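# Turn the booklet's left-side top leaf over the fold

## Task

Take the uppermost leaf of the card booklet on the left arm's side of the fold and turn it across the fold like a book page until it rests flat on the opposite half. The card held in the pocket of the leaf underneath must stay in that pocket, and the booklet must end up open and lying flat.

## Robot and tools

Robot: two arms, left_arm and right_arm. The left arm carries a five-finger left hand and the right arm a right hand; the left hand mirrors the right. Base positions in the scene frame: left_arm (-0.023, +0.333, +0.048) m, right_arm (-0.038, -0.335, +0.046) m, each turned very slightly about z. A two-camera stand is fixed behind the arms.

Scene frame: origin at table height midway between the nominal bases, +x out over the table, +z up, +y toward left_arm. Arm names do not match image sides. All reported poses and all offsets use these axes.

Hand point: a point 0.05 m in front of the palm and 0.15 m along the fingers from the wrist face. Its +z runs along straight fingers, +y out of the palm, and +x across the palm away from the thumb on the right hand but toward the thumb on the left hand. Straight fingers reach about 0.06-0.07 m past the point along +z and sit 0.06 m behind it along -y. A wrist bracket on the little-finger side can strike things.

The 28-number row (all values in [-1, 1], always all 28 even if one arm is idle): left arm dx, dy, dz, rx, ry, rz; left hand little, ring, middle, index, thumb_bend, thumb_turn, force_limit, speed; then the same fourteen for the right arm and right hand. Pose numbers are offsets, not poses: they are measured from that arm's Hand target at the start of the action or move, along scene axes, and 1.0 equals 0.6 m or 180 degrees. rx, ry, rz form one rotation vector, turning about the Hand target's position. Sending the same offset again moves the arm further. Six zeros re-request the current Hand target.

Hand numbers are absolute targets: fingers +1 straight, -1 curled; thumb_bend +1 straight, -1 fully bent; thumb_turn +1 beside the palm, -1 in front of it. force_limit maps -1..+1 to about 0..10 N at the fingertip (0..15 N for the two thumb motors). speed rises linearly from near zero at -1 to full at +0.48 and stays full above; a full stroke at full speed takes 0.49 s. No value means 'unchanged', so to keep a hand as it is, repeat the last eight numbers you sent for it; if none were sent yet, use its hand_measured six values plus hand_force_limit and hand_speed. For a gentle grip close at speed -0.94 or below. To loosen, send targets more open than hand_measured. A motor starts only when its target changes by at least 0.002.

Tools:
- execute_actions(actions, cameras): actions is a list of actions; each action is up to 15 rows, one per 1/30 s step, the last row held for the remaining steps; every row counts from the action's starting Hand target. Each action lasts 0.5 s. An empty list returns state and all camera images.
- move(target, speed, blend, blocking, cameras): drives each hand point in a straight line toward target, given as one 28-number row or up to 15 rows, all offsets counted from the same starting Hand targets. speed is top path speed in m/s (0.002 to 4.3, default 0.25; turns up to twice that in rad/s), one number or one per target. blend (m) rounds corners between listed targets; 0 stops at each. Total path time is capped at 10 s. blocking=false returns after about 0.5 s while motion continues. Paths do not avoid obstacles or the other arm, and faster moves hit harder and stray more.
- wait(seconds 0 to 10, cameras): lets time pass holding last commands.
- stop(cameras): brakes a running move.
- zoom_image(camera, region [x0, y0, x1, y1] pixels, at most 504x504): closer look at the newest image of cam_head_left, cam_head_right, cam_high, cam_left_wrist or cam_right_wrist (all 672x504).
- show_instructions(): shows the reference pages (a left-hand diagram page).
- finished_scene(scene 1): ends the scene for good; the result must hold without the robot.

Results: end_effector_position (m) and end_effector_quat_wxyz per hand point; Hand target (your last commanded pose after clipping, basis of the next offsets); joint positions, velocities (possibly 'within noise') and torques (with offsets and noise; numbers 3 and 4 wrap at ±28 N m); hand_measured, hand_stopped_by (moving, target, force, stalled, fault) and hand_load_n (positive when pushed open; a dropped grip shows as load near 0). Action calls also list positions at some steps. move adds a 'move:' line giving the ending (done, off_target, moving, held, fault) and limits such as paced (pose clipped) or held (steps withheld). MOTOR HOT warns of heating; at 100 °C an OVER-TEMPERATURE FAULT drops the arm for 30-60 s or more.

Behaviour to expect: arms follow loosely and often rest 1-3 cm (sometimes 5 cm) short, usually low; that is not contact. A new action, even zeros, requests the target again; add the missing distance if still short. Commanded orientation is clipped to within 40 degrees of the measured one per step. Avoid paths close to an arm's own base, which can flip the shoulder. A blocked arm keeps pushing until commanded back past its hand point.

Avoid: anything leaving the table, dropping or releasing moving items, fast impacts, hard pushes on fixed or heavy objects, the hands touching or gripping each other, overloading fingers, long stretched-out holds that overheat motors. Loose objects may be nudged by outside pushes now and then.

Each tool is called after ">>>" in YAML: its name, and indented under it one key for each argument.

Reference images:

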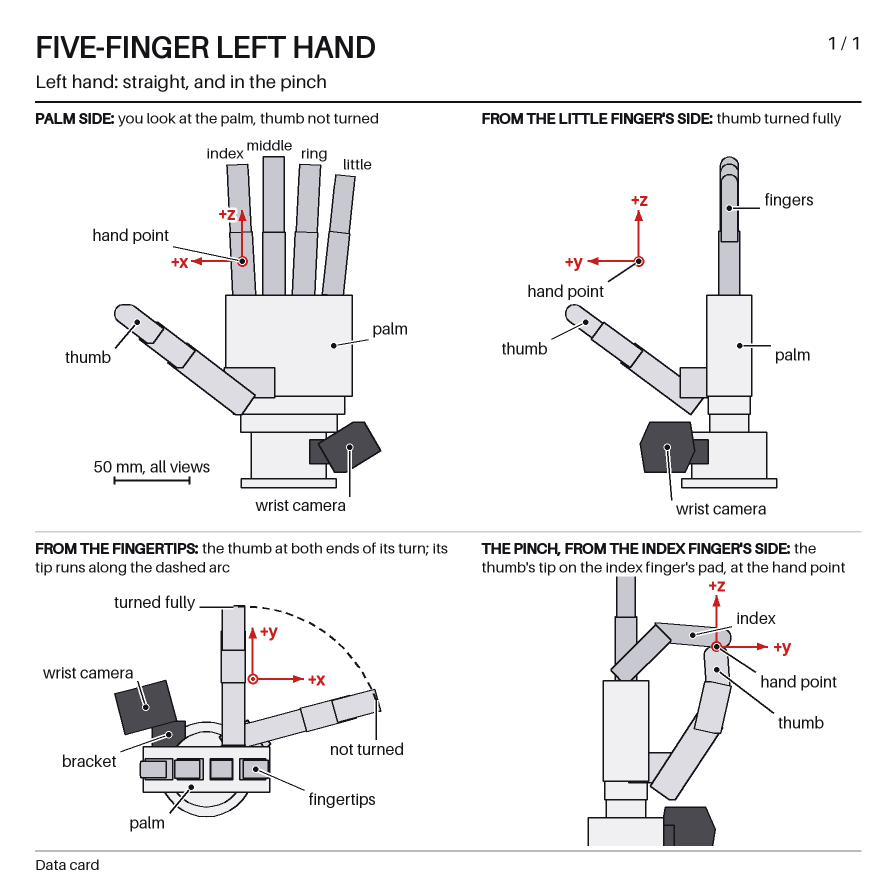

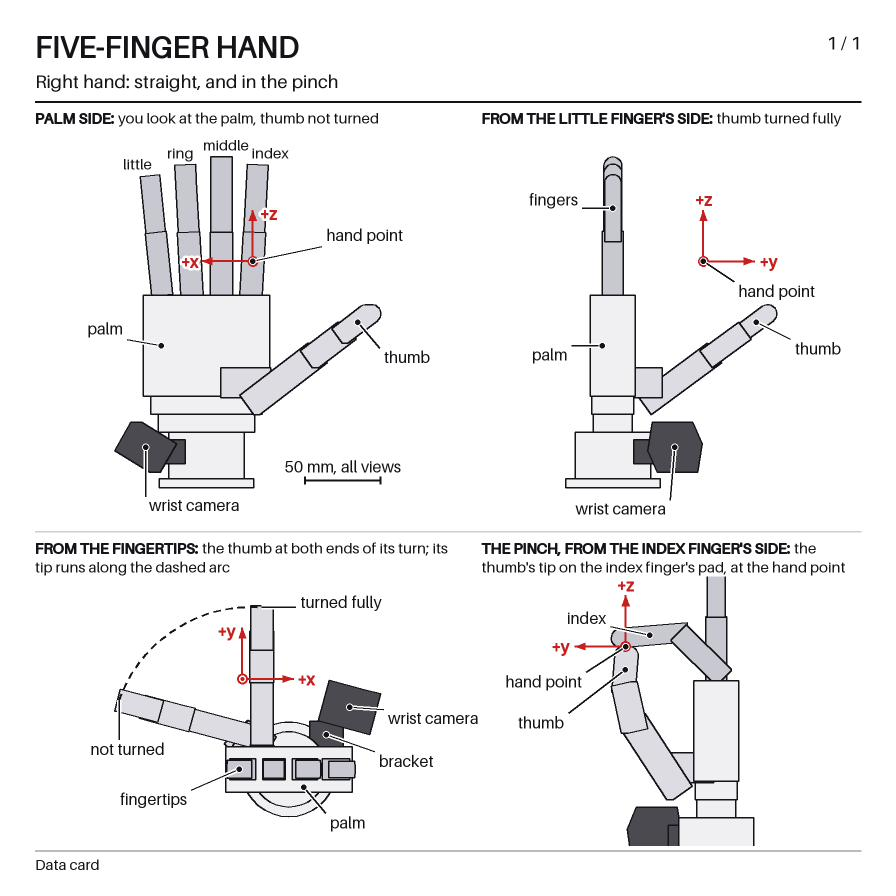

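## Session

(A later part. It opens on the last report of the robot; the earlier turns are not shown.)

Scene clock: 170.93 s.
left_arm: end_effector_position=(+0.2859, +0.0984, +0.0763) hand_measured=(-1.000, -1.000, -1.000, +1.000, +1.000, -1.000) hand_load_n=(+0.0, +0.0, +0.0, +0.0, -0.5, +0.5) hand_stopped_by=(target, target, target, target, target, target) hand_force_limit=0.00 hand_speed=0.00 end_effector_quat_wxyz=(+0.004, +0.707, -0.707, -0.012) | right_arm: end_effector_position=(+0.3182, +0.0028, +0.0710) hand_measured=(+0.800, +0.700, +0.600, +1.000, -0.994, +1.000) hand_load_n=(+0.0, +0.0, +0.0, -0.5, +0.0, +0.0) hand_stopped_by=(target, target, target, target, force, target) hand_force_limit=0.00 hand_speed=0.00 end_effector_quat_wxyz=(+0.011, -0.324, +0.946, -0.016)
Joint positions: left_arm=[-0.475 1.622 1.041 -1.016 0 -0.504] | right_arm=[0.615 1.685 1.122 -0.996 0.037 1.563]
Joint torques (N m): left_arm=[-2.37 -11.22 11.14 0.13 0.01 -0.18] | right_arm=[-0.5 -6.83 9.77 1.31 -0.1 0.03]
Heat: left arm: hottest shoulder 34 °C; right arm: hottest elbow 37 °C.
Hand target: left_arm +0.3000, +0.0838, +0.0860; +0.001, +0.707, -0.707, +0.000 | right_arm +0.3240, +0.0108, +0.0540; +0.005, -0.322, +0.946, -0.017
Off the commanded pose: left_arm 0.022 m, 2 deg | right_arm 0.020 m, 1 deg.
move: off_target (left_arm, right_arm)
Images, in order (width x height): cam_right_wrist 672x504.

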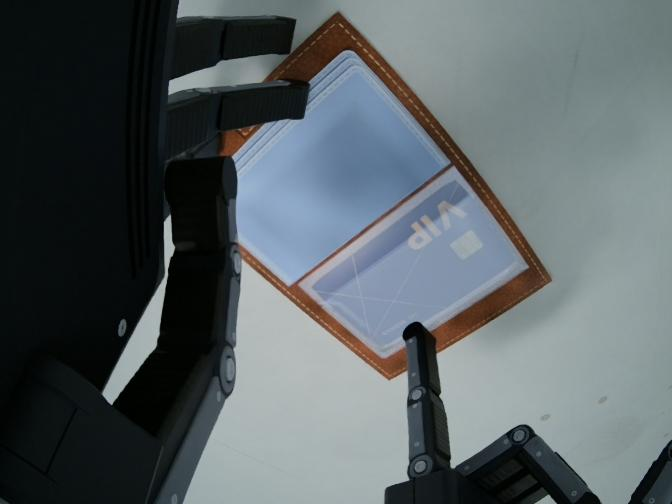

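>>> zoom_image:
  camera: "cam_right_wrist"
  region: [370, 320, 430, 380]

>>> zoom_image:
  camera: "cam_right_wrist"
  region: [490, 230, 560, 300]

>>> zoom_image:
  camera: "cam_right_wrist"
  region: [280, 250, 350, 320]

>>> zoom_image:
  camera: "cam_right_wrist"
  region: [420, 150, 490, 220]

Scaled by 8.400 from the camera's 672x504 image, which has a finer 960x720 frame.

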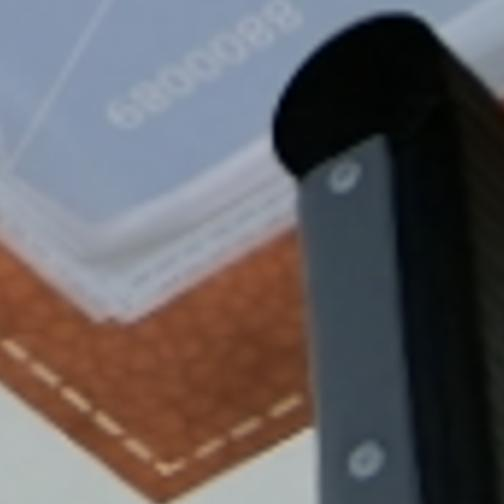

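Scaled by 7.200 from the camera's 672x504 image, which has a finer 960x720 frame.

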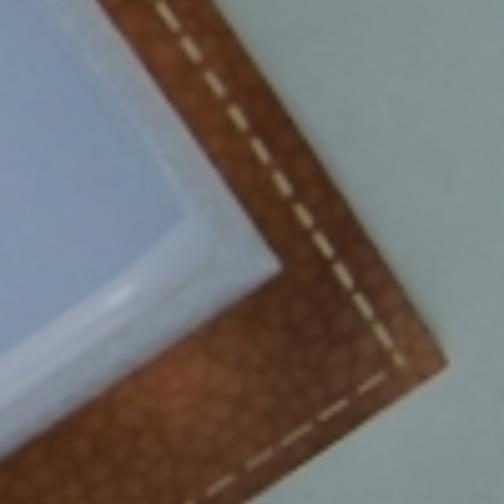

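Scaled by 7.200 from the camera's 672x504 image, which has a finer 960x720 frame.

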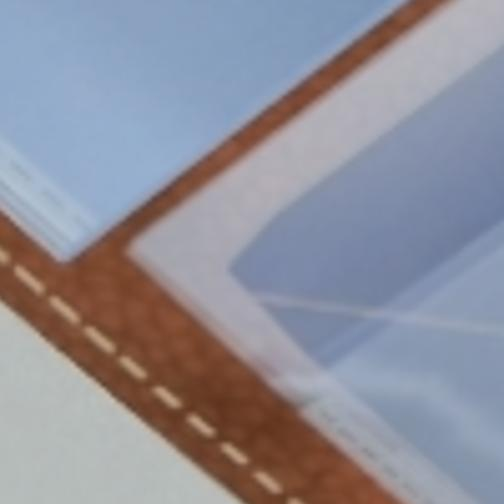

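Scaled by 7.200 from the camera's 672x504 image, which has a finer 960x720 frame.

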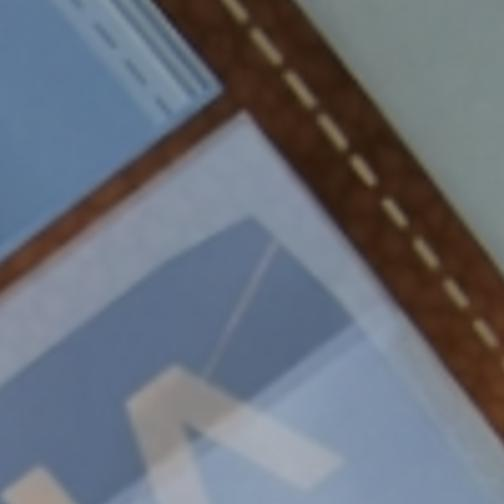

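>>> move:
  target:
    - [0,0,0.06,0,0,0,-1,-1,-1,1,1,-1,0,0,0.0,0.0,0,0,0,0,0.8,0.7,0.6,1,-1,1,0,0]
    - [0,0.08,0.06,0,0,0,-1,-1,-1,1,1,-1,0,0,0.0,0.0,0,0,0,0,0.8,0.7,0.6,1,-1,1,0,0]
  speed: 0.1
  cameras: ["cam_right_wrist"]

>>> zoom_image:
  camera: "cam_right_wrist"
  region: [280, 150, 560, 390]

>>> zoom_image:
  camera: "cam_right_wrist"
  region: [350, 300, 430, 380]

>>> zoom_image:
  camera: "cam_right_wrist"
  region: [280, 250, 350, 320]

Scene clock: 179.03 s.
left_arm: end_effector_position=(+0.2985, +0.1275, +0.1157) hand_measured=(-1.000, -1.000, -1.000, +1.000, +1.000, -1.000) hand_load_n=(+0.0, +0.0, +0.0, +0.0, +0.0, +0.0) hand_stopped_by=(target, target, target, target, target, target) hand_force_limit=0.00 hand_speed=0.00 end_effector_quat_wxyz=(+0.003, +0.709, -0.706, -0.008) | right_arm: end_effector_position=(+0.3182, +0.0028, +0.0710) hand_measured=(+0.800, +0.700, +0.600, +1.000, -0.994, +1.000) hand_load_n=(+0.0, +0.0, +0.0, +0.0, +0.0, +0.0) hand_stopped_by=(target, target, target, target, force, target) hand_force_limit=0.00 hand_speed=0.00 end_effector_quat_wxyz=(+0.011, -0.324, +0.946, -0.016)
Joint positions: left_arm=[-0.399 1.555 1.081 -1.112 -0.001 -0.433] | right_arm=[0.615 1.685 1.122 -0.996 0.037 1.563]
Joint torques (N m): left_arm=[-0.26 -13.57 7.3 0.53 -0.01 0.07] | right_arm=[-0.09 -6.89 9.55 1.18 -0.06 0.06]
Heat: left arm: hottest elbow 34 °C; right arm: hottest elbow 37 °C.
Hand target: left_arm +0.3000, +0.1318, +0.1219; +0.001, +0.708, -0.707, +0.000 | right_arm +0.3240, +0.0108, +0.0540; +0.005, -0.322, +0.946, -0.017
Off the commanded pose: left_arm 0.008 m, 1 deg | right_arm 0.020 m, 1 deg.
move: off_target (right_arm)
Images, in order (width x height): cam_right_wrist 672x504.

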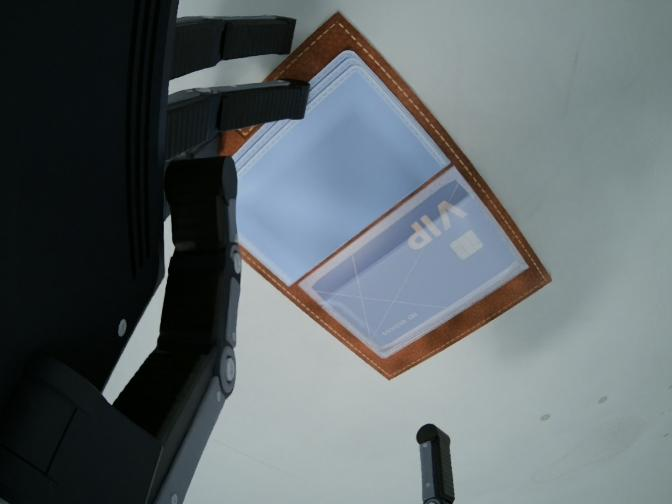

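Scaled by 1.800 from the camera's 672x504 image, which has a finer 960x720 frame.

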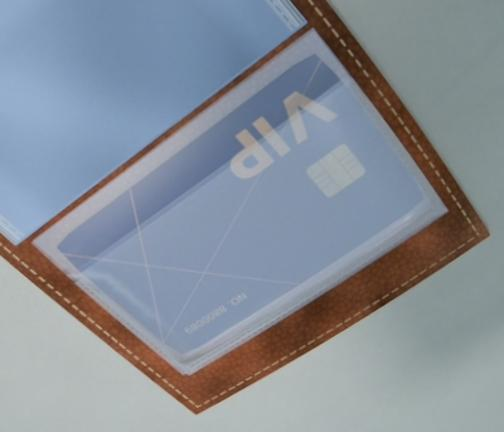

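Scaled by 6.300 from the camera's 672x504 image, which has a finer 960x720 frame.

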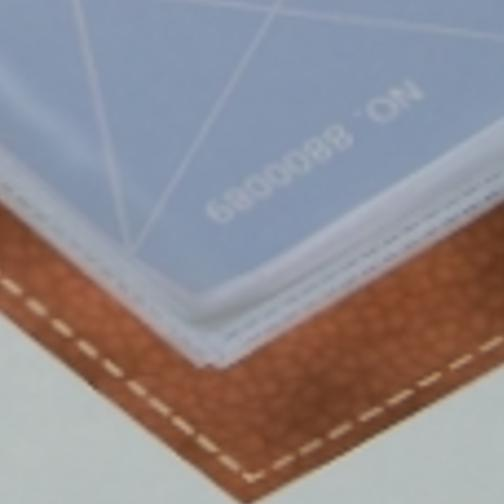

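Scaled by 7.200 from the camera's 672x504 image, which has a finer 960x720 frame.

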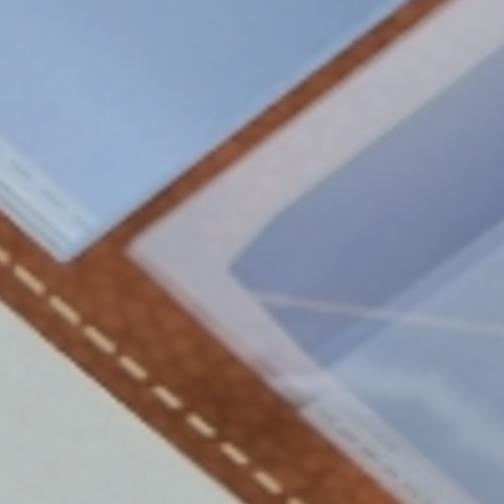

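>>> move:
  target:
    - [-0.025,-0.015,-0.06,0,0,0,-1,-1,-1,1,1,-1,0,0,0.0,0.0,0,0,0,0,0.8,0.7,0.6,1,-1,1,0,0]
    - [-0.025,-0.015,-0.105,0,0,0,-1,-1,-1,1,1,-1,0,0,0.0,0.0,0,0,0,0,0.8,0.7,0.6,1,-1,1,0,0]
  speed: 0.06
  cameras: ["cam_right_wrist"]

>>> zoom_image:
  camera: "cam_right_wrist"
  region: [390, 230, 560, 390]

Scene clock: 182.37 s.
left_arm: end_effector_position=(+0.2873, +0.1288, +0.0686) hand_measured=(-1.000, -1.000, -1.000, +1.000, +1.000, -1.000) hand_load_n=(+0.0, +0.0, +0.0, -1.0, +0.0, +0.0) hand_stopped_by=(target, target, target, target, target, target) hand_force_limit=0.00 hand_speed=0.00 end_effector_quat_wxyz=(+0.000, +0.708, -0.706, +0.002) | right_arm: end_effector_position=(+0.3182, +0.0028, +0.0710) hand_measured=(+0.800, +0.700, +0.600, +1.000, -0.994, +1.000) hand_load_n=(+0.0, +0.0, +0.0, +0.0, +0.0, +0.0) hand_stopped_by=(target, target, target, target, force, target) hand_force_limit=0.00 hand_speed=0.00 end_effector_quat_wxyz=(+0.011, -0.324, +0.946, -0.016)
Joint positions: left_arm=[-0.407 1.583 0.973 -0.956 0.001 -0.44] | right_arm=[0.615 1.685 1.122 -0.996 0.037 1.563]
Joint torques (N m): left_arm=[-2.49 -9.99 6.5 1.5 -0.07 -0.19] | right_arm=[0.5 -6.48 9.72 1.21 -0.05 0.02]
Heat: left arm: hottest elbow 34 °C; right arm: hottest elbow 37 °C.
Hand target: left_arm +0.2850, +0.1229, +0.0590; +0.000, +0.708, -0.707, +0.000 | right_arm +0.3240, +0.0108, +0.0540; +0.005, -0.322, +0.946, -0.017
Off the commanded pose: left_arm 0.012 m, 0 deg | right_arm 0.020 m, 1 deg.
move: off_target (left_arm, right_arm)
Images, in order (width x height): cam_right_wrist 672x504.

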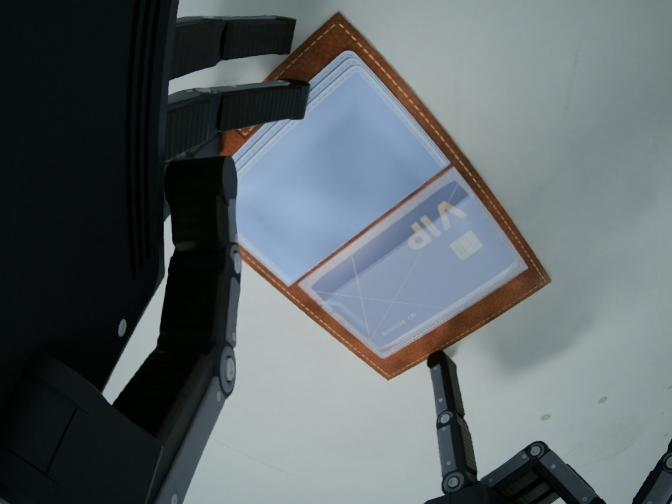

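Scaled by 2.965 from the camera's 672x504 image, which has a finer 960x720 frame.

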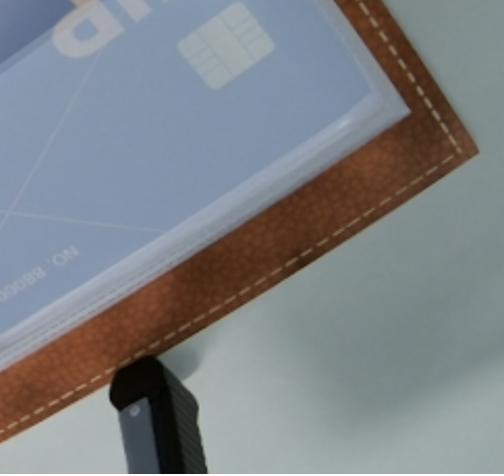

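>>> move:
  target:
    - [0,-0.035,0.006,0,0,0,-1,-1,-1,1,1,-1,0,0,0.0,0.0,0,0,0,0,0.8,0.7,0.6,1,-1,1,0,0]
  speed: 0.05
  cameras: ["cam_right_wrist"]

>>> zoom_image:
  camera: "cam_right_wrist"
  region: [280, 150, 560, 390]

Scene clock: 184.23 s.
left_arm: end_effector_position=(+0.2855, +0.1241, +0.0677) hand_measured=(-1.000, -1.000, -1.000, +1.000, +1.000, -1.000) hand_load_n=(+0.0, +0.0, +0.0, -0.5, +0.0, +0.0) hand_stopped_by=(target, target, target, target, target, target) hand_force_limit=0.00 hand_speed=0.00 end_effector_quat_wxyz=(-0.009, +0.716, -0.698, -0.002) | right_arm: end_effector_position=(+0.3182, +0.0028, +0.0710) hand_measured=(+0.800, +0.700, +0.600, +1.000, -0.994, +1.000) hand_load_n=(+0.0, +0.0, +0.0, +0.0, +0.0, +0.0) hand_stopped_by=(target, target, target, target, force, target) hand_force_limit=0.00 hand_speed=0.00 end_effector_quat_wxyz=(+0.011, -0.324, +0.946, -0.016)
Joint positions: left_arm=[-0.426 1.583 0.973 -0.959 -0.018 -0.482] | right_arm=[0.615 1.685 1.122 -0.996 0.037 1.563]
Joint torques (N m): left_arm=[-4.89 -8.64 8.94 0.92 0.63 -0.2] | right_arm=[0.15 -6.95 9.65 1.28 -0.1 0.02]
Heat: left arm: hottest elbow 34 °C; right arm: hottest elbow 37 °C.
Hand target: left_arm +0.2850, +0.1019, +0.0626; +0.001, +0.708, -0.707, +0.000 | right_arm +0.3240, +0.0108, +0.0540; +0.005, -0.322, +0.946, -0.017
Off the commanded pose: left_arm 0.023 m, 2 deg | right_arm 0.020 m, 1 deg.
move: off_target (left_arm, right_arm)
Images, in order (width x height): cam_right_wrist 672x504.

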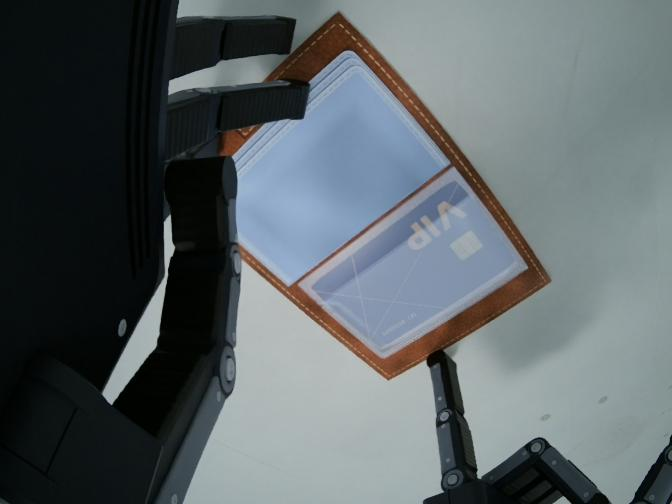

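Scaled by 1.800 from the camera's 672x504 image, which has a finer 960x720 frame.

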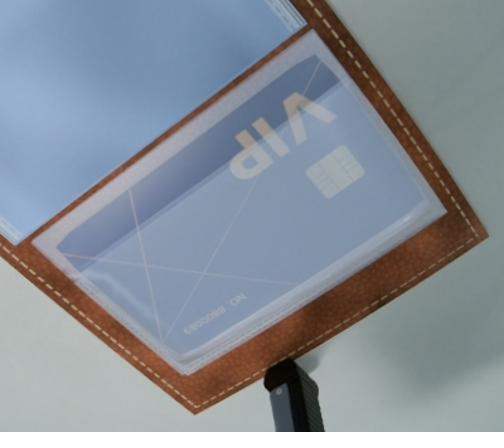

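>>> move:
  target:
    - [0,0.015,0.0,0,0,0,-1,-1,-1,1,1,-1,0,0,0.0,0.0,0,0,0,0,0.8,0.7,0.6,1,-1,1,0,0]
    - [0,0.015,0.04,0,0,0,-1,-1,-1,1,1,-1,0,0,0.0,0.0,0,0,0,0,0.8,0.7,0.6,1,-1,1,0,0]
    - [0,0.005,0.04,0,0,0,-1,-1,-1,1,1,-1,0,0,0.0,0.0,0,0,0,0,0.8,0.7,0.6,1,-1,1,0,0]
  speed: 0.05
  cameras: ["cam_right_wrist"]

>>> zoom_image:
  camera: "cam_right_wrist"
  region: [390, 230, 560, 390]

Scene clock: 187.20 s.
left_arm: end_effector_position=(+0.2718, +0.1197, +0.0723) hand_measured=(-1.000, -1.000, -1.000, +1.000, +1.000, -1.000) hand_load_n=(+0.0, +0.0, +0.0, +0.0, +0.0, +0.0) hand_stopped_by=(target, target, target, target, target, target) hand_force_limit=0.00 hand_speed=0.00 end_effector_quat_wxyz=(+0.005, +0.710, -0.704, -0.018) | right_arm: end_effector_position=(+0.3192, +0.0031, +0.0709) hand_measured=(+0.800, +0.700, +0.600, +1.000, -0.994, +1.000) hand_load_n=(+0.0, +0.0, +0.5, +0.0, +0.0, +0.0) hand_stopped_by=(target, target, target, target, force, target) hand_force_limit=0.00 hand_speed=0.00 end_effector_quat_wxyz=(+0.013, -0.324, +0.946, -0.016)
Joint positions: left_arm=[-0.445 1.582 0.978 -1.004 -0.002 -0.483] | right_arm=[0.615 1.685 1.122 -0.993 0.039 1.563]
Joint torques (N m): left_arm=[-2.84 -11.75 10.66 -0.01 0.08 -0.15] | right_arm=[0.32 -6.65 9.66 1.24 -0.16 0.03]
Heat: left arm: hottest elbow 34 °C; right arm: hottest elbow 37 °C.
Hand target: left_arm +0.2850, +0.1049, +0.0866; +0.001, +0.708, -0.707, +0.000 | right_arm +0.3240, +0.0108, +0.0540; +0.005, -0.322, +0.946, -0.017
Off the commanded pose: left_arm 0.025 m, 2 deg | right_arm 0.019 m, 1 deg.
move: off_target (left_arm, right_arm)
Images, in order (width x height): cam_right_wrist 672x504.

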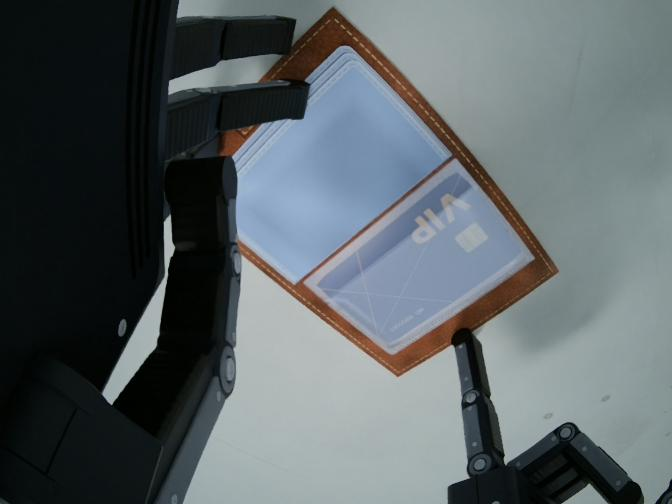

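Scaled by 2.965 from the camera's 672x504 image, which has a finer 960x720 frame.

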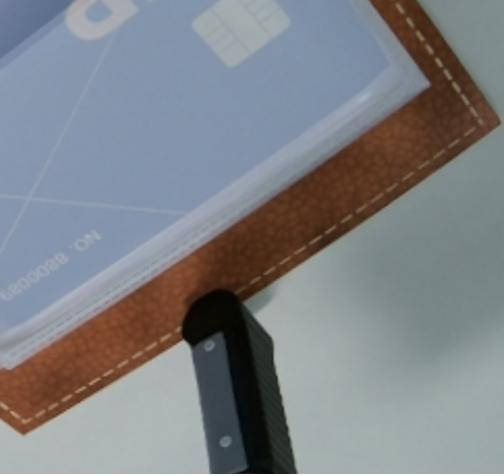

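>>> move:
  target:
    - [0,0,0.04,0,0,0,-1,-1,-1,1,1,-1,0,0,0.0,0.0,0,0,0,0,0.8,0.7,0.6,1,-1,1,0,0]
    - [0,-0.03,0.04,0,0,0,-1,-1,-1,1,1,-1,0,0,0.0,0.0,0,0,0,0,0.8,0.7,0.6,1,-1,1,0,0]
    - [0,-0.03,-0.045,0,0,0,-1,-1,-1,1,1,-1,0,0,0.0,0.0,0,0,0,0,0.8,0.7,0.6,1,-1,1,0,0]
  speed: 0.06
  cameras: ["cam_right_wrist"]

>>> zoom_image:
  camera: "cam_right_wrist"
  region: [280, 150, 560, 390]

Scene clock: 191.70 s.
left_arm: end_effector_position=(+0.2890, +0.0911, +0.0714) hand_measured=(-1.000, -1.000, -1.000, +1.000, +1.000, -1.000) hand_load_n=(+0.0, +0.5, +0.0, -0.5, +0.0, +0.0) hand_stopped_by=(target, target, target, target, target, target) hand_force_limit=0.00 hand_speed=0.00 end_effector_quat_wxyz=(-0.001, +0.707, -0.707, +0.006) | right_arm: end_effector_position=(+0.3193, +0.0031, +0.0709) hand_measured=(+0.800, +0.700, +0.600, +1.000, -0.994, +1.000) hand_load_n=(+0.0, +0.0, -0.5, +0.0, +0.0, +0.0) hand_stopped_by=(target, target, target, target, force, target) hand_force_limit=0.00 hand_speed=0.00 end_effector_quat_wxyz=(+0.013, -0.324, +0.946, -0.016)
Joint positions: left_arm=[-0.485 1.618 1.026 -0.967 0.001 -0.516] | right_arm=[0.615 1.685 1.122 -0.992 0.039 1.563]
Joint torques (N m): left_arm=[-2.49 -10.58 6.38 1.36 -0.07 -0.2] | right_arm=[-0.38 -6.53 9.57 1.01 -0.13 0.02]
Heat: left arm: hottest elbow 34 °C; right arm: hottest elbow 37 °C.
Hand target: left_arm +0.2851, +0.0869, +0.0596; +0.001, +0.708, -0.707, +0.000 | right_arm +0.3240, +0.0109, +0.0540; +0.005, -0.322, +0.946, -0.017
Off the commanded pose: left_arm 0.013 m, 1 deg | right_arm 0.019 m, 1 deg.
move: off_target (left_arm, right_arm)
Images, in order (width x height): cam_right_wrist 672x504.

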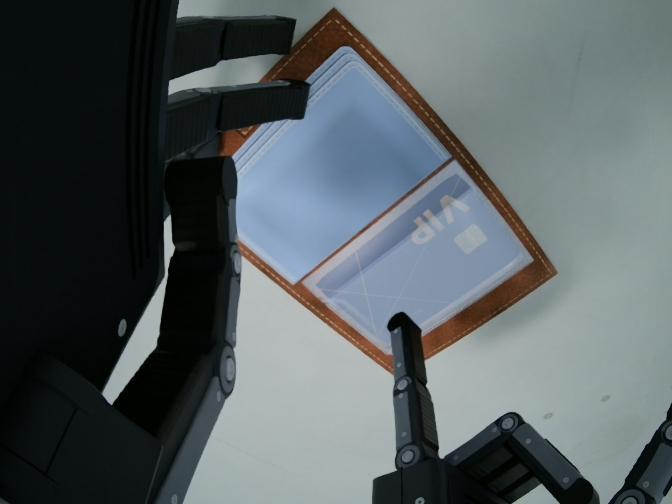

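Scaled by 1.800 from the camera's 672x504 image, which has a finer 960x720 frame.

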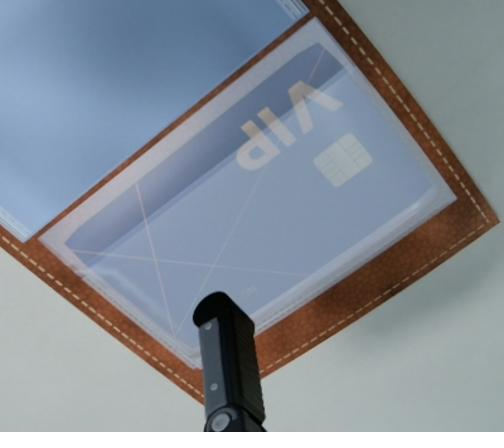

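>>> move:
  target:
    - [0,-0.045,-0.003,0,0,0,-1,-1,-1,1,1,-1,0,0,0.0,0.0,0,0,0,0,0.8,0.7,0.6,1,-1,1,0,0]
  speed: 0.05
  cameras: ["cam_right_wrist"]

>>> zoom_image:
  camera: "cam_right_wrist"
  region: [280, 150, 560, 390]

Scene clock: 192.93 s.
left_arm: end_effector_position=(+0.2885, +0.0901, +0.0713) hand_measured=(-1.000, -1.000, -1.000, +1.000, +1.000, -1.000) hand_load_n=(+0.0, +0.0, +0.0, -1.0, +0.0, +0.0) hand_stopped_by=(target, target, target, target, target, target) hand_force_limit=0.00 hand_speed=0.00 end_effector_quat_wxyz=(-0.002, +0.708, -0.706, +0.006) | right_arm: end_effector_position=(+0.3193, +0.0031, +0.0709) hand_measured=(+0.800, +0.700, +0.600, +1.000, -0.994, +1.000) hand_load_n=(+0.0, +0.0, -0.5, +0.0, +0.0, +0.0) hand_stopped_by=(target, target, target, target, force, target) hand_force_limit=0.00 hand_speed=0.00 end_effector_quat_wxyz=(+0.013, -0.324, +0.946, -0.016)
Joint positions: left_arm=[-0.489 1.618 1.026 -0.967 -0.001 -0.521] | right_arm=[0.615 1.685 1.122 -0.992 0.039 1.563]
Joint torques (N m): left_arm=[-1.44 -12.1 7.19 0.61 0.03 -0.04] | right_arm=[-0.5 -7.06 9.66 1.02 -0.15 0]
Heat: left arm: hottest elbow 34 °C; right arm: hottest elbow 37 °C.
Hand target: left_arm +0.2886, +0.0903, +0.0714; -0.001, +0.708, -0.706, +0.006 (not the last commanded pose) | right_arm +0.3240, +0.0109, +0.0540; +0.005, -0.322, +0.946, -0.017
Off the commanded pose: left_arm 0.033 m, 1 deg | right_arm 0.019 m, 1 deg.
move: held (left_arm; a check stopped the path), off_target (right_arm); limits=held
pose unreachable (left arm): on one or more control steps of this call, first in action 0 (counted from 0), this arm could not follow its commanded pose, so it was not sent that pose on those steps. It may still have moved: this result reports where it is.
cause: moving toward the commanded pose would bring a part of the arm too close to another arm (a part of this arm just beyond joint 4 (wrist pitch) and a part of the right arm just beyond its joint 4 (wrist pitch), along the way the arms are being sent, or toward where that arm still pushes).
Images, in order (width x height): cam_right_wrist 672x504.

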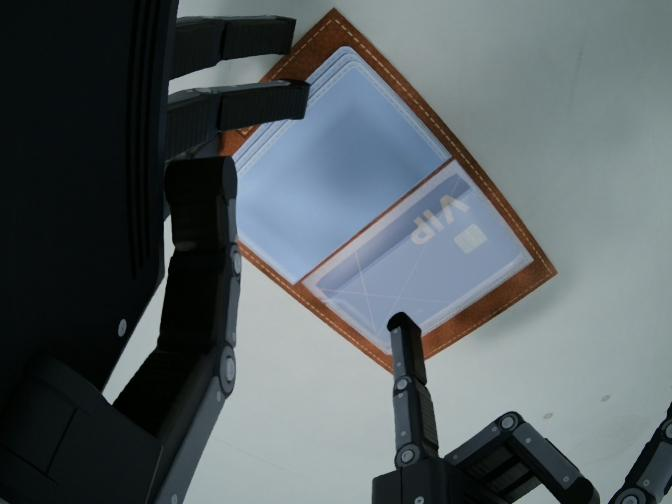

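Scaled by 1.800 from the camera's 672x504 image, which has a finer 960x720 frame.

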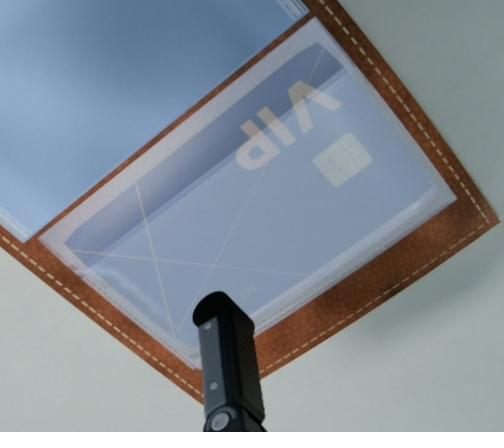

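>>> move:
  target:
    - [0,0.03,0.15,0,0,0,-1,-1,-1,1,1,-1,0,0,0.0,-0.02,0.12,0,0,0,0.8,0.7,0.6,1,-1,1,0,0]
    - [-0.05,0.0,0.15,0,-0.287,0,-1,-1,-1,0,1,-1,0,0,0.0,-0.15,0.25,0,0,0,1,1,1,1,-1,1,0,0]
  speed: 0.15
  cameras: ["cam_right_wrist","cam_left_wrist","cam_head_left","cam_high"]

Scene clock: 204.80 s.
left_arm: end_effector_position=(+0.2599, +0.0974, +0.1553) hand_measured=(-1.000, -1.000, -1.000, +0.000, +1.000, -1.000) hand_load_n=(+0.5, +0.0, +0.0, +0.0, +0.0, +0.0) hand_stopped_by=(target, target, target, target, target, target) hand_force_limit=0.00 hand_speed=0.00 end_effector_quat_wxyz=(-0.313, +0.635, -0.641, +0.297) | right_arm: end_effector_position=(+0.3047, -0.0863, +0.1746) hand_measured=(+1.000, +1.000, +1.000, +1.000, -0.994, +1.000) hand_load_n=(+0.0, +0.0, +0.0, +0.0, +0.0, +0.0) hand_stopped_by=(target, target, target, target, force, target) hand_force_limit=0.00 hand_speed=0.00 end_effector_quat_wxyz=(-0.027, -0.322, +0.946, -0.024)
Joint positions: left_arm=[-0.859 0.995 0.595 -0.521 -0.662 -0.65] | right_arm=[0.458 1.471 1.168 -1.329 0.038 1.409]
Joint torques (N m): left_arm=[-2.78 -6.01 8.57 2.36 -0.57 -0.16] | right_arm=[-1.73 -10.81 13.79 -0.09 -0.07 -0.14]
Heat: left arm: hottest shoulder 33 °C; right arm: hottest elbow 39 °C.
Hand target: left_arm +0.2587, +0.0903, +0.1614; -0.309, +0.635, -0.635, +0.314 | right_arm +0.3239, -0.0792, +0.2039; +0.005, -0.322, +0.946, -0.017
Off the commanded pose: left_arm 0.010 m, 2 deg | right_arm 0.036 m, 4 deg.
move: off_target (right_arm); target 2's new numbers were sent with right_arm's hand 0.036 m and 4 deg from that target
Images, in order (width x height): cam_head_left 672x504, cam_high 672x504, cam_left_wrist 672x504, cam_right_wrist 672x504.

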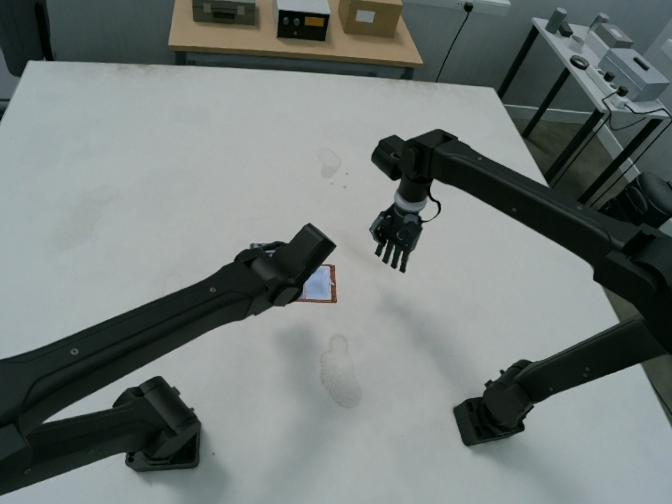

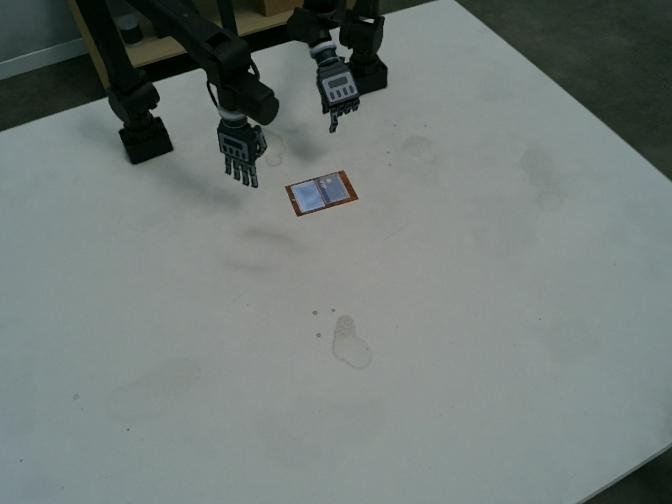

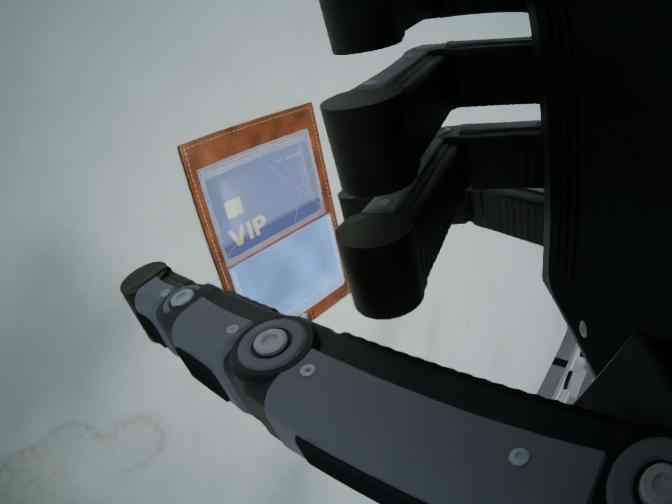

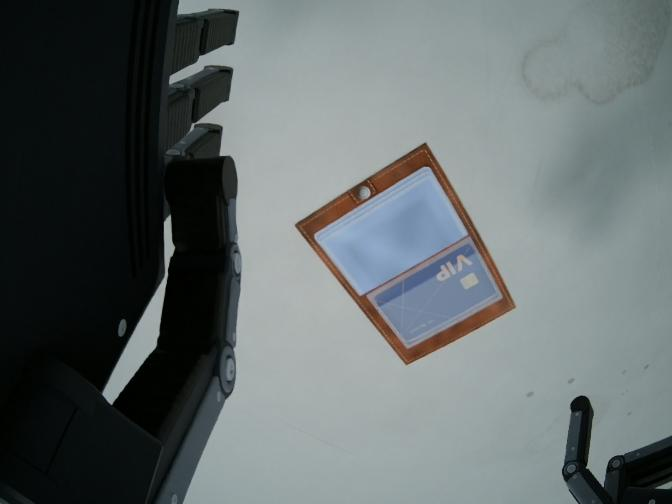

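>>> move:
  target: [0.135,-0.015,-0.12,0,0,0,-1,-1,-1,0,1,-1,0,0,0.0,0.04,-0.05,0,0,0,1,1,1,1,-1,1,0,0]
  speed: 0.12
  cameras: ["cam_right_wrist","cam_left_wrist","cam_high"]

Scene clock: 209.33 s.
left_arm: end_effector_position=(+0.3283, +0.0828, +0.0844) hand_measured=(-1.000, -1.000, -1.000, +0.000, +1.000, -1.000) hand_load_n=(+0.0, +0.0, +0.0, +0.0, +0.0, +0.0) hand_stopped_by=(target, target, target, target, target, target) hand_force_limit=0.00 hand_speed=0.00 end_effector_quat_wxyz=(-0.305, +0.635, -0.640, +0.307) | right_arm: end_effector_position=(+0.3107, -0.0669, +0.1658) hand_measured=(+1.000, +1.000, +1.000, +1.000, -0.994, +1.000) hand_load_n=(+0.0, +0.0, +0.0, +0.0, +0.0, +0.0) hand_stopped_by=(target, target, target, target, force, target) hand_force_limit=0.00 hand_speed=0.00 end_effector_quat_wxyz=(-0.011, -0.323, +0.946, -0.021)
Joint positions: left_arm=[-0.713 1.303 0.576 -0.097 -0.551 -0.515] | right_arm=[0.492 1.494 1.168 -1.275 0.037 1.441]
Joint torques (N m): left_arm=[-0.09 -7.18 8.81 2.51 -0.3 0.05] | right_arm=[-0.38 -7.82 12.04 0.73 -0.11 -0.01]
Heat: left arm: hottest shoulder 33 °C; right arm: hottest elbow 40 °C.
Hand target: left_arm +0.3396, +0.0812, +0.0893; -0.309, +0.635, -0.635, +0.314 | right_arm +0.3239, -0.0552, +0.1740; +0.005, -0.322, +0.946, -0.017
Off the commanded pose: left_arm 0.013 m, 1 deg | right_arm 0.019 m, 2 deg.
move: off_target (left_arm, right_arm)
Images, in order (width x height): cam_high 672x504, cam_left_wrist 672x504, cam_right_wrist 672x504.

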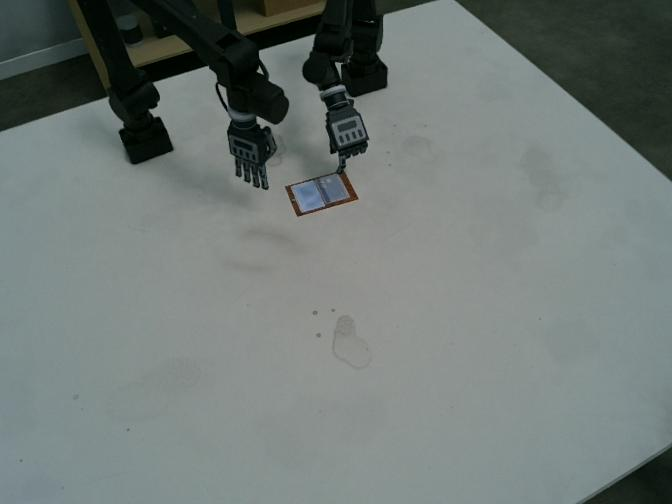

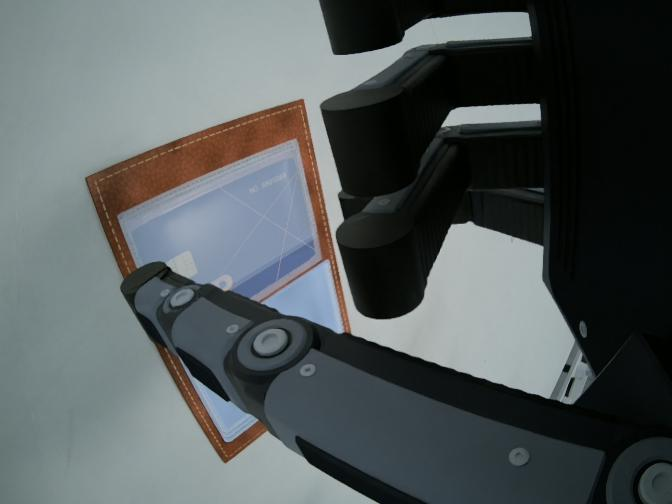

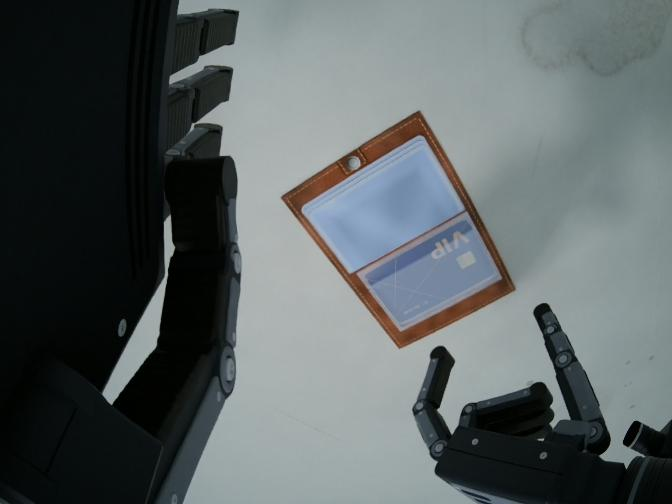

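>>> move:
  target: [0.025,0.013,-0.07,0,0,0,-1,-1,-1,-0.1,0.6,-1,0,0,0.0,0.03,-0.05,0,0,0,1,1,1,1,-1,1,0,0]
  speed: 0.12
  cameras: ["cam_right_wrist","cam_left_wrist"]

Scene clock: 212.07 s.
left_arm: end_effector_position=(+0.3494, +0.0846, +0.0496) hand_measured=(-1.000, -1.000, -1.000, -0.100, +0.600, -1.000) hand_load_n=(+0.0, +0.0, +0.0, +0.0, +0.0, +0.0) hand_stopped_by=(target, target, target, target, target, target) hand_force_limit=0.00 hand_speed=0.00 end_effector_quat_wxyz=(-0.305, +0.635, -0.637, +0.314) | right_arm: end_effector_position=(+0.3191, -0.0435, +0.1449) hand_measured=(+1.000, +1.000, +1.000, +1.000, -0.994, +1.000) hand_load_n=(+0.0, +0.0, +0.0, +0.0, +0.0, +0.0) hand_stopped_by=(target, target, target, target, force, target) hand_force_limit=0.00 hand_speed=0.00 end_effector_quat_wxyz=(+0.000, -0.324, +0.946, -0.019)
Joint positions: left_arm=[-0.666 1.436 0.56 0.087 -0.517 -0.476] | right_arm=[0.528 1.546 1.168 -1.201 0.037 1.476]
Joint torques (N m): left_arm=[0.09 -8.23 6.65 2.66 -0.27 0.07] | right_arm=[-0.38 -8.29 9.65 0.85 -0.03 0.04]
Heat: left arm: hottest shoulder 33 °C; right arm: hottest elbow 41 °C.
Hand target: left_arm +0.3546, +0.0891, +0.0474; -0.309, +0.635, -0.635, +0.314 | right_arm +0.3239, -0.0371, +0.1439; +0.005, -0.322, +0.946, -0.017
Off the commanded pose: left_arm 0.007 m, 0 deg | right_arm 0.008 m, 1 deg.
move: done
Images, in order (width x height): cam_left_wrist 672x504, cam_right_wrist 672x504.

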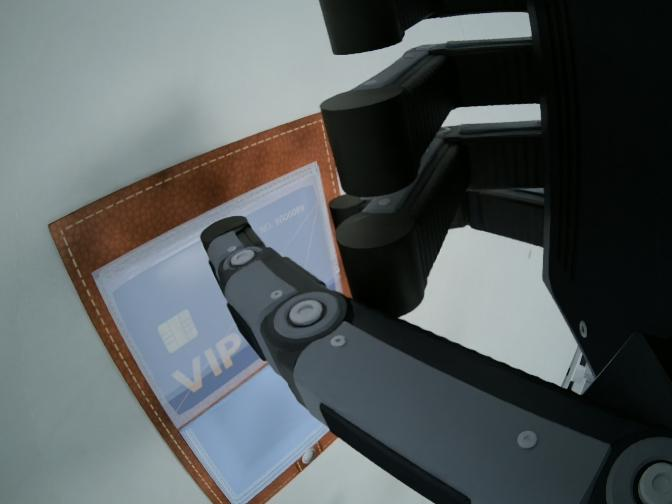

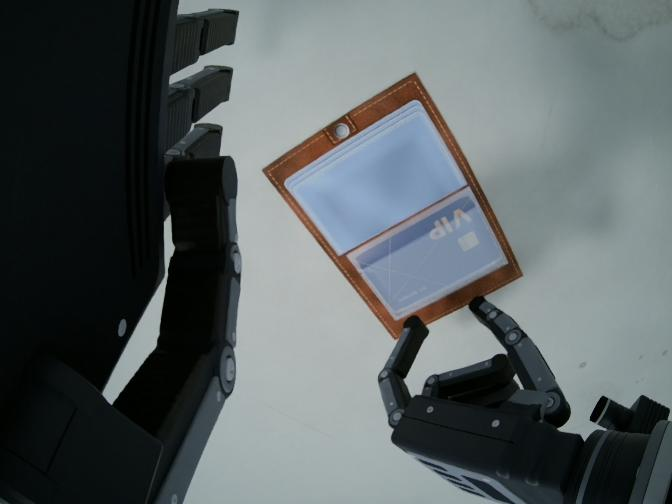

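>>> move:
  target: [0.0,0.005,-0.055,0,0,0,-1,-1,-1,-0.1,0.6,-1,0,0,0.0,0.0,0,0,0,0,1,1,1,1,-1,1,0,0]
  speed: 0.05
  cameras: ["cam_right_wrist","cam_left_wrist"]

>>> zoom_image:
  camera: "cam_right_wrist"
  region: [320, 180, 540, 370]

Scene clock: 213.93 s.
left_arm: end_effector_position=(+0.3538, +0.0836, +0.0237) hand_measured=(-1.000, -1.000, -1.000, -0.100, +0.600, -1.000) hand_load_n=(+0.0, +0.0, +0.0, -0.5, +0.0, -0.5) hand_stopped_by=(target, target, target, target, target, target) hand_force_limit=0.00 hand_speed=0.00 end_effector_quat_wxyz=(-0.306, +0.634, -0.633, +0.323) | right_arm: end_effector_position=(+0.3191, -0.0435, +0.1449) hand_measured=(+1.000, +1.000, +1.000, +1.000, -0.994, +1.000) hand_load_n=(+0.0, +0.0, +0.0, +0.0, +0.0, +0.0) hand_stopped_by=(target, target, target, target, force, target) hand_force_limit=0.00 hand_speed=0.00 end_effector_quat_wxyz=(+0.000, -0.324, +0.946, -0.019)
Joint positions: left_arm=[-0.661 1.527 0.536 0.224 -0.514 -0.47] | right_arm=[0.528 1.546 1.168 -1.201 0.037 1.476]
Joint torques (N m): left_arm=[0.32 -7.77 5.39 2.52 -0.21 0.08] | right_arm=[0.38 -9.05 9.73 0.83 -0.07 -0.02]
Heat: left arm: hottest shoulder 33 °C; right arm: hottest elbow 41 °C.
Hand target: left_arm +0.3547, +0.0920, +0.0144; -0.309, +0.635, -0.635, +0.314 | right_arm +0.3239, -0.0371, +0.1439; +0.005, -0.322, +0.946, -0.017
Off the commanded pose: left_arm 0.013 m, 1 deg | right_arm 0.008 m, 1 deg.
move: off_target (left_arm)
Images, in order (width x height): cam_left_wrist 672x504, cam_right_wrist 672x504.

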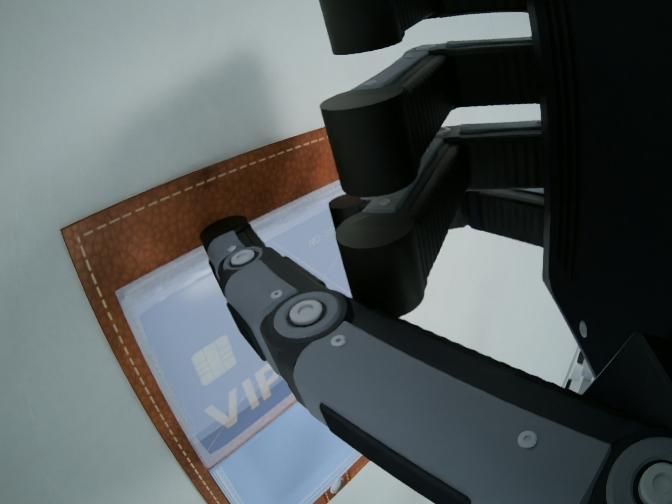

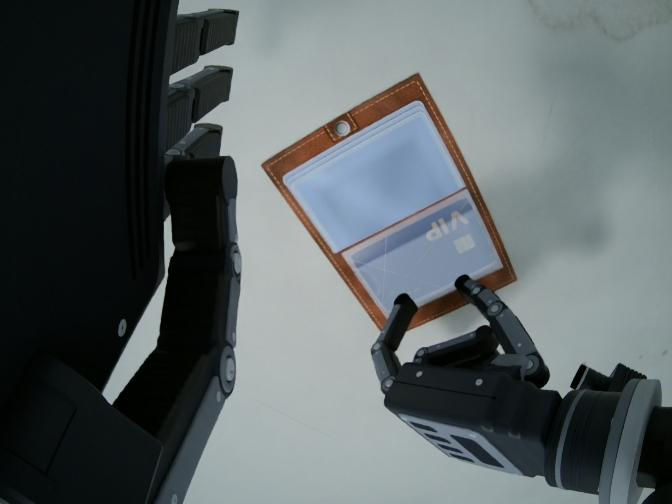

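Scaled by 2.291 from the camera's 672x504 image, which has a finer 960x720 frame.

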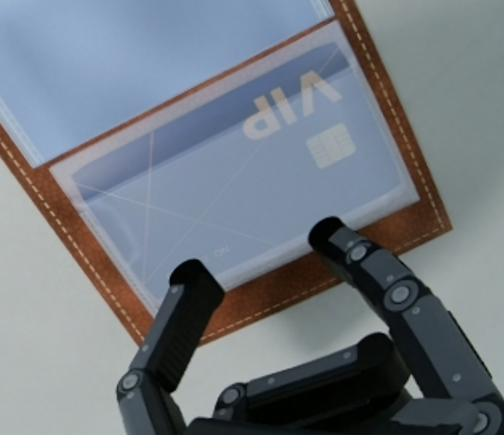

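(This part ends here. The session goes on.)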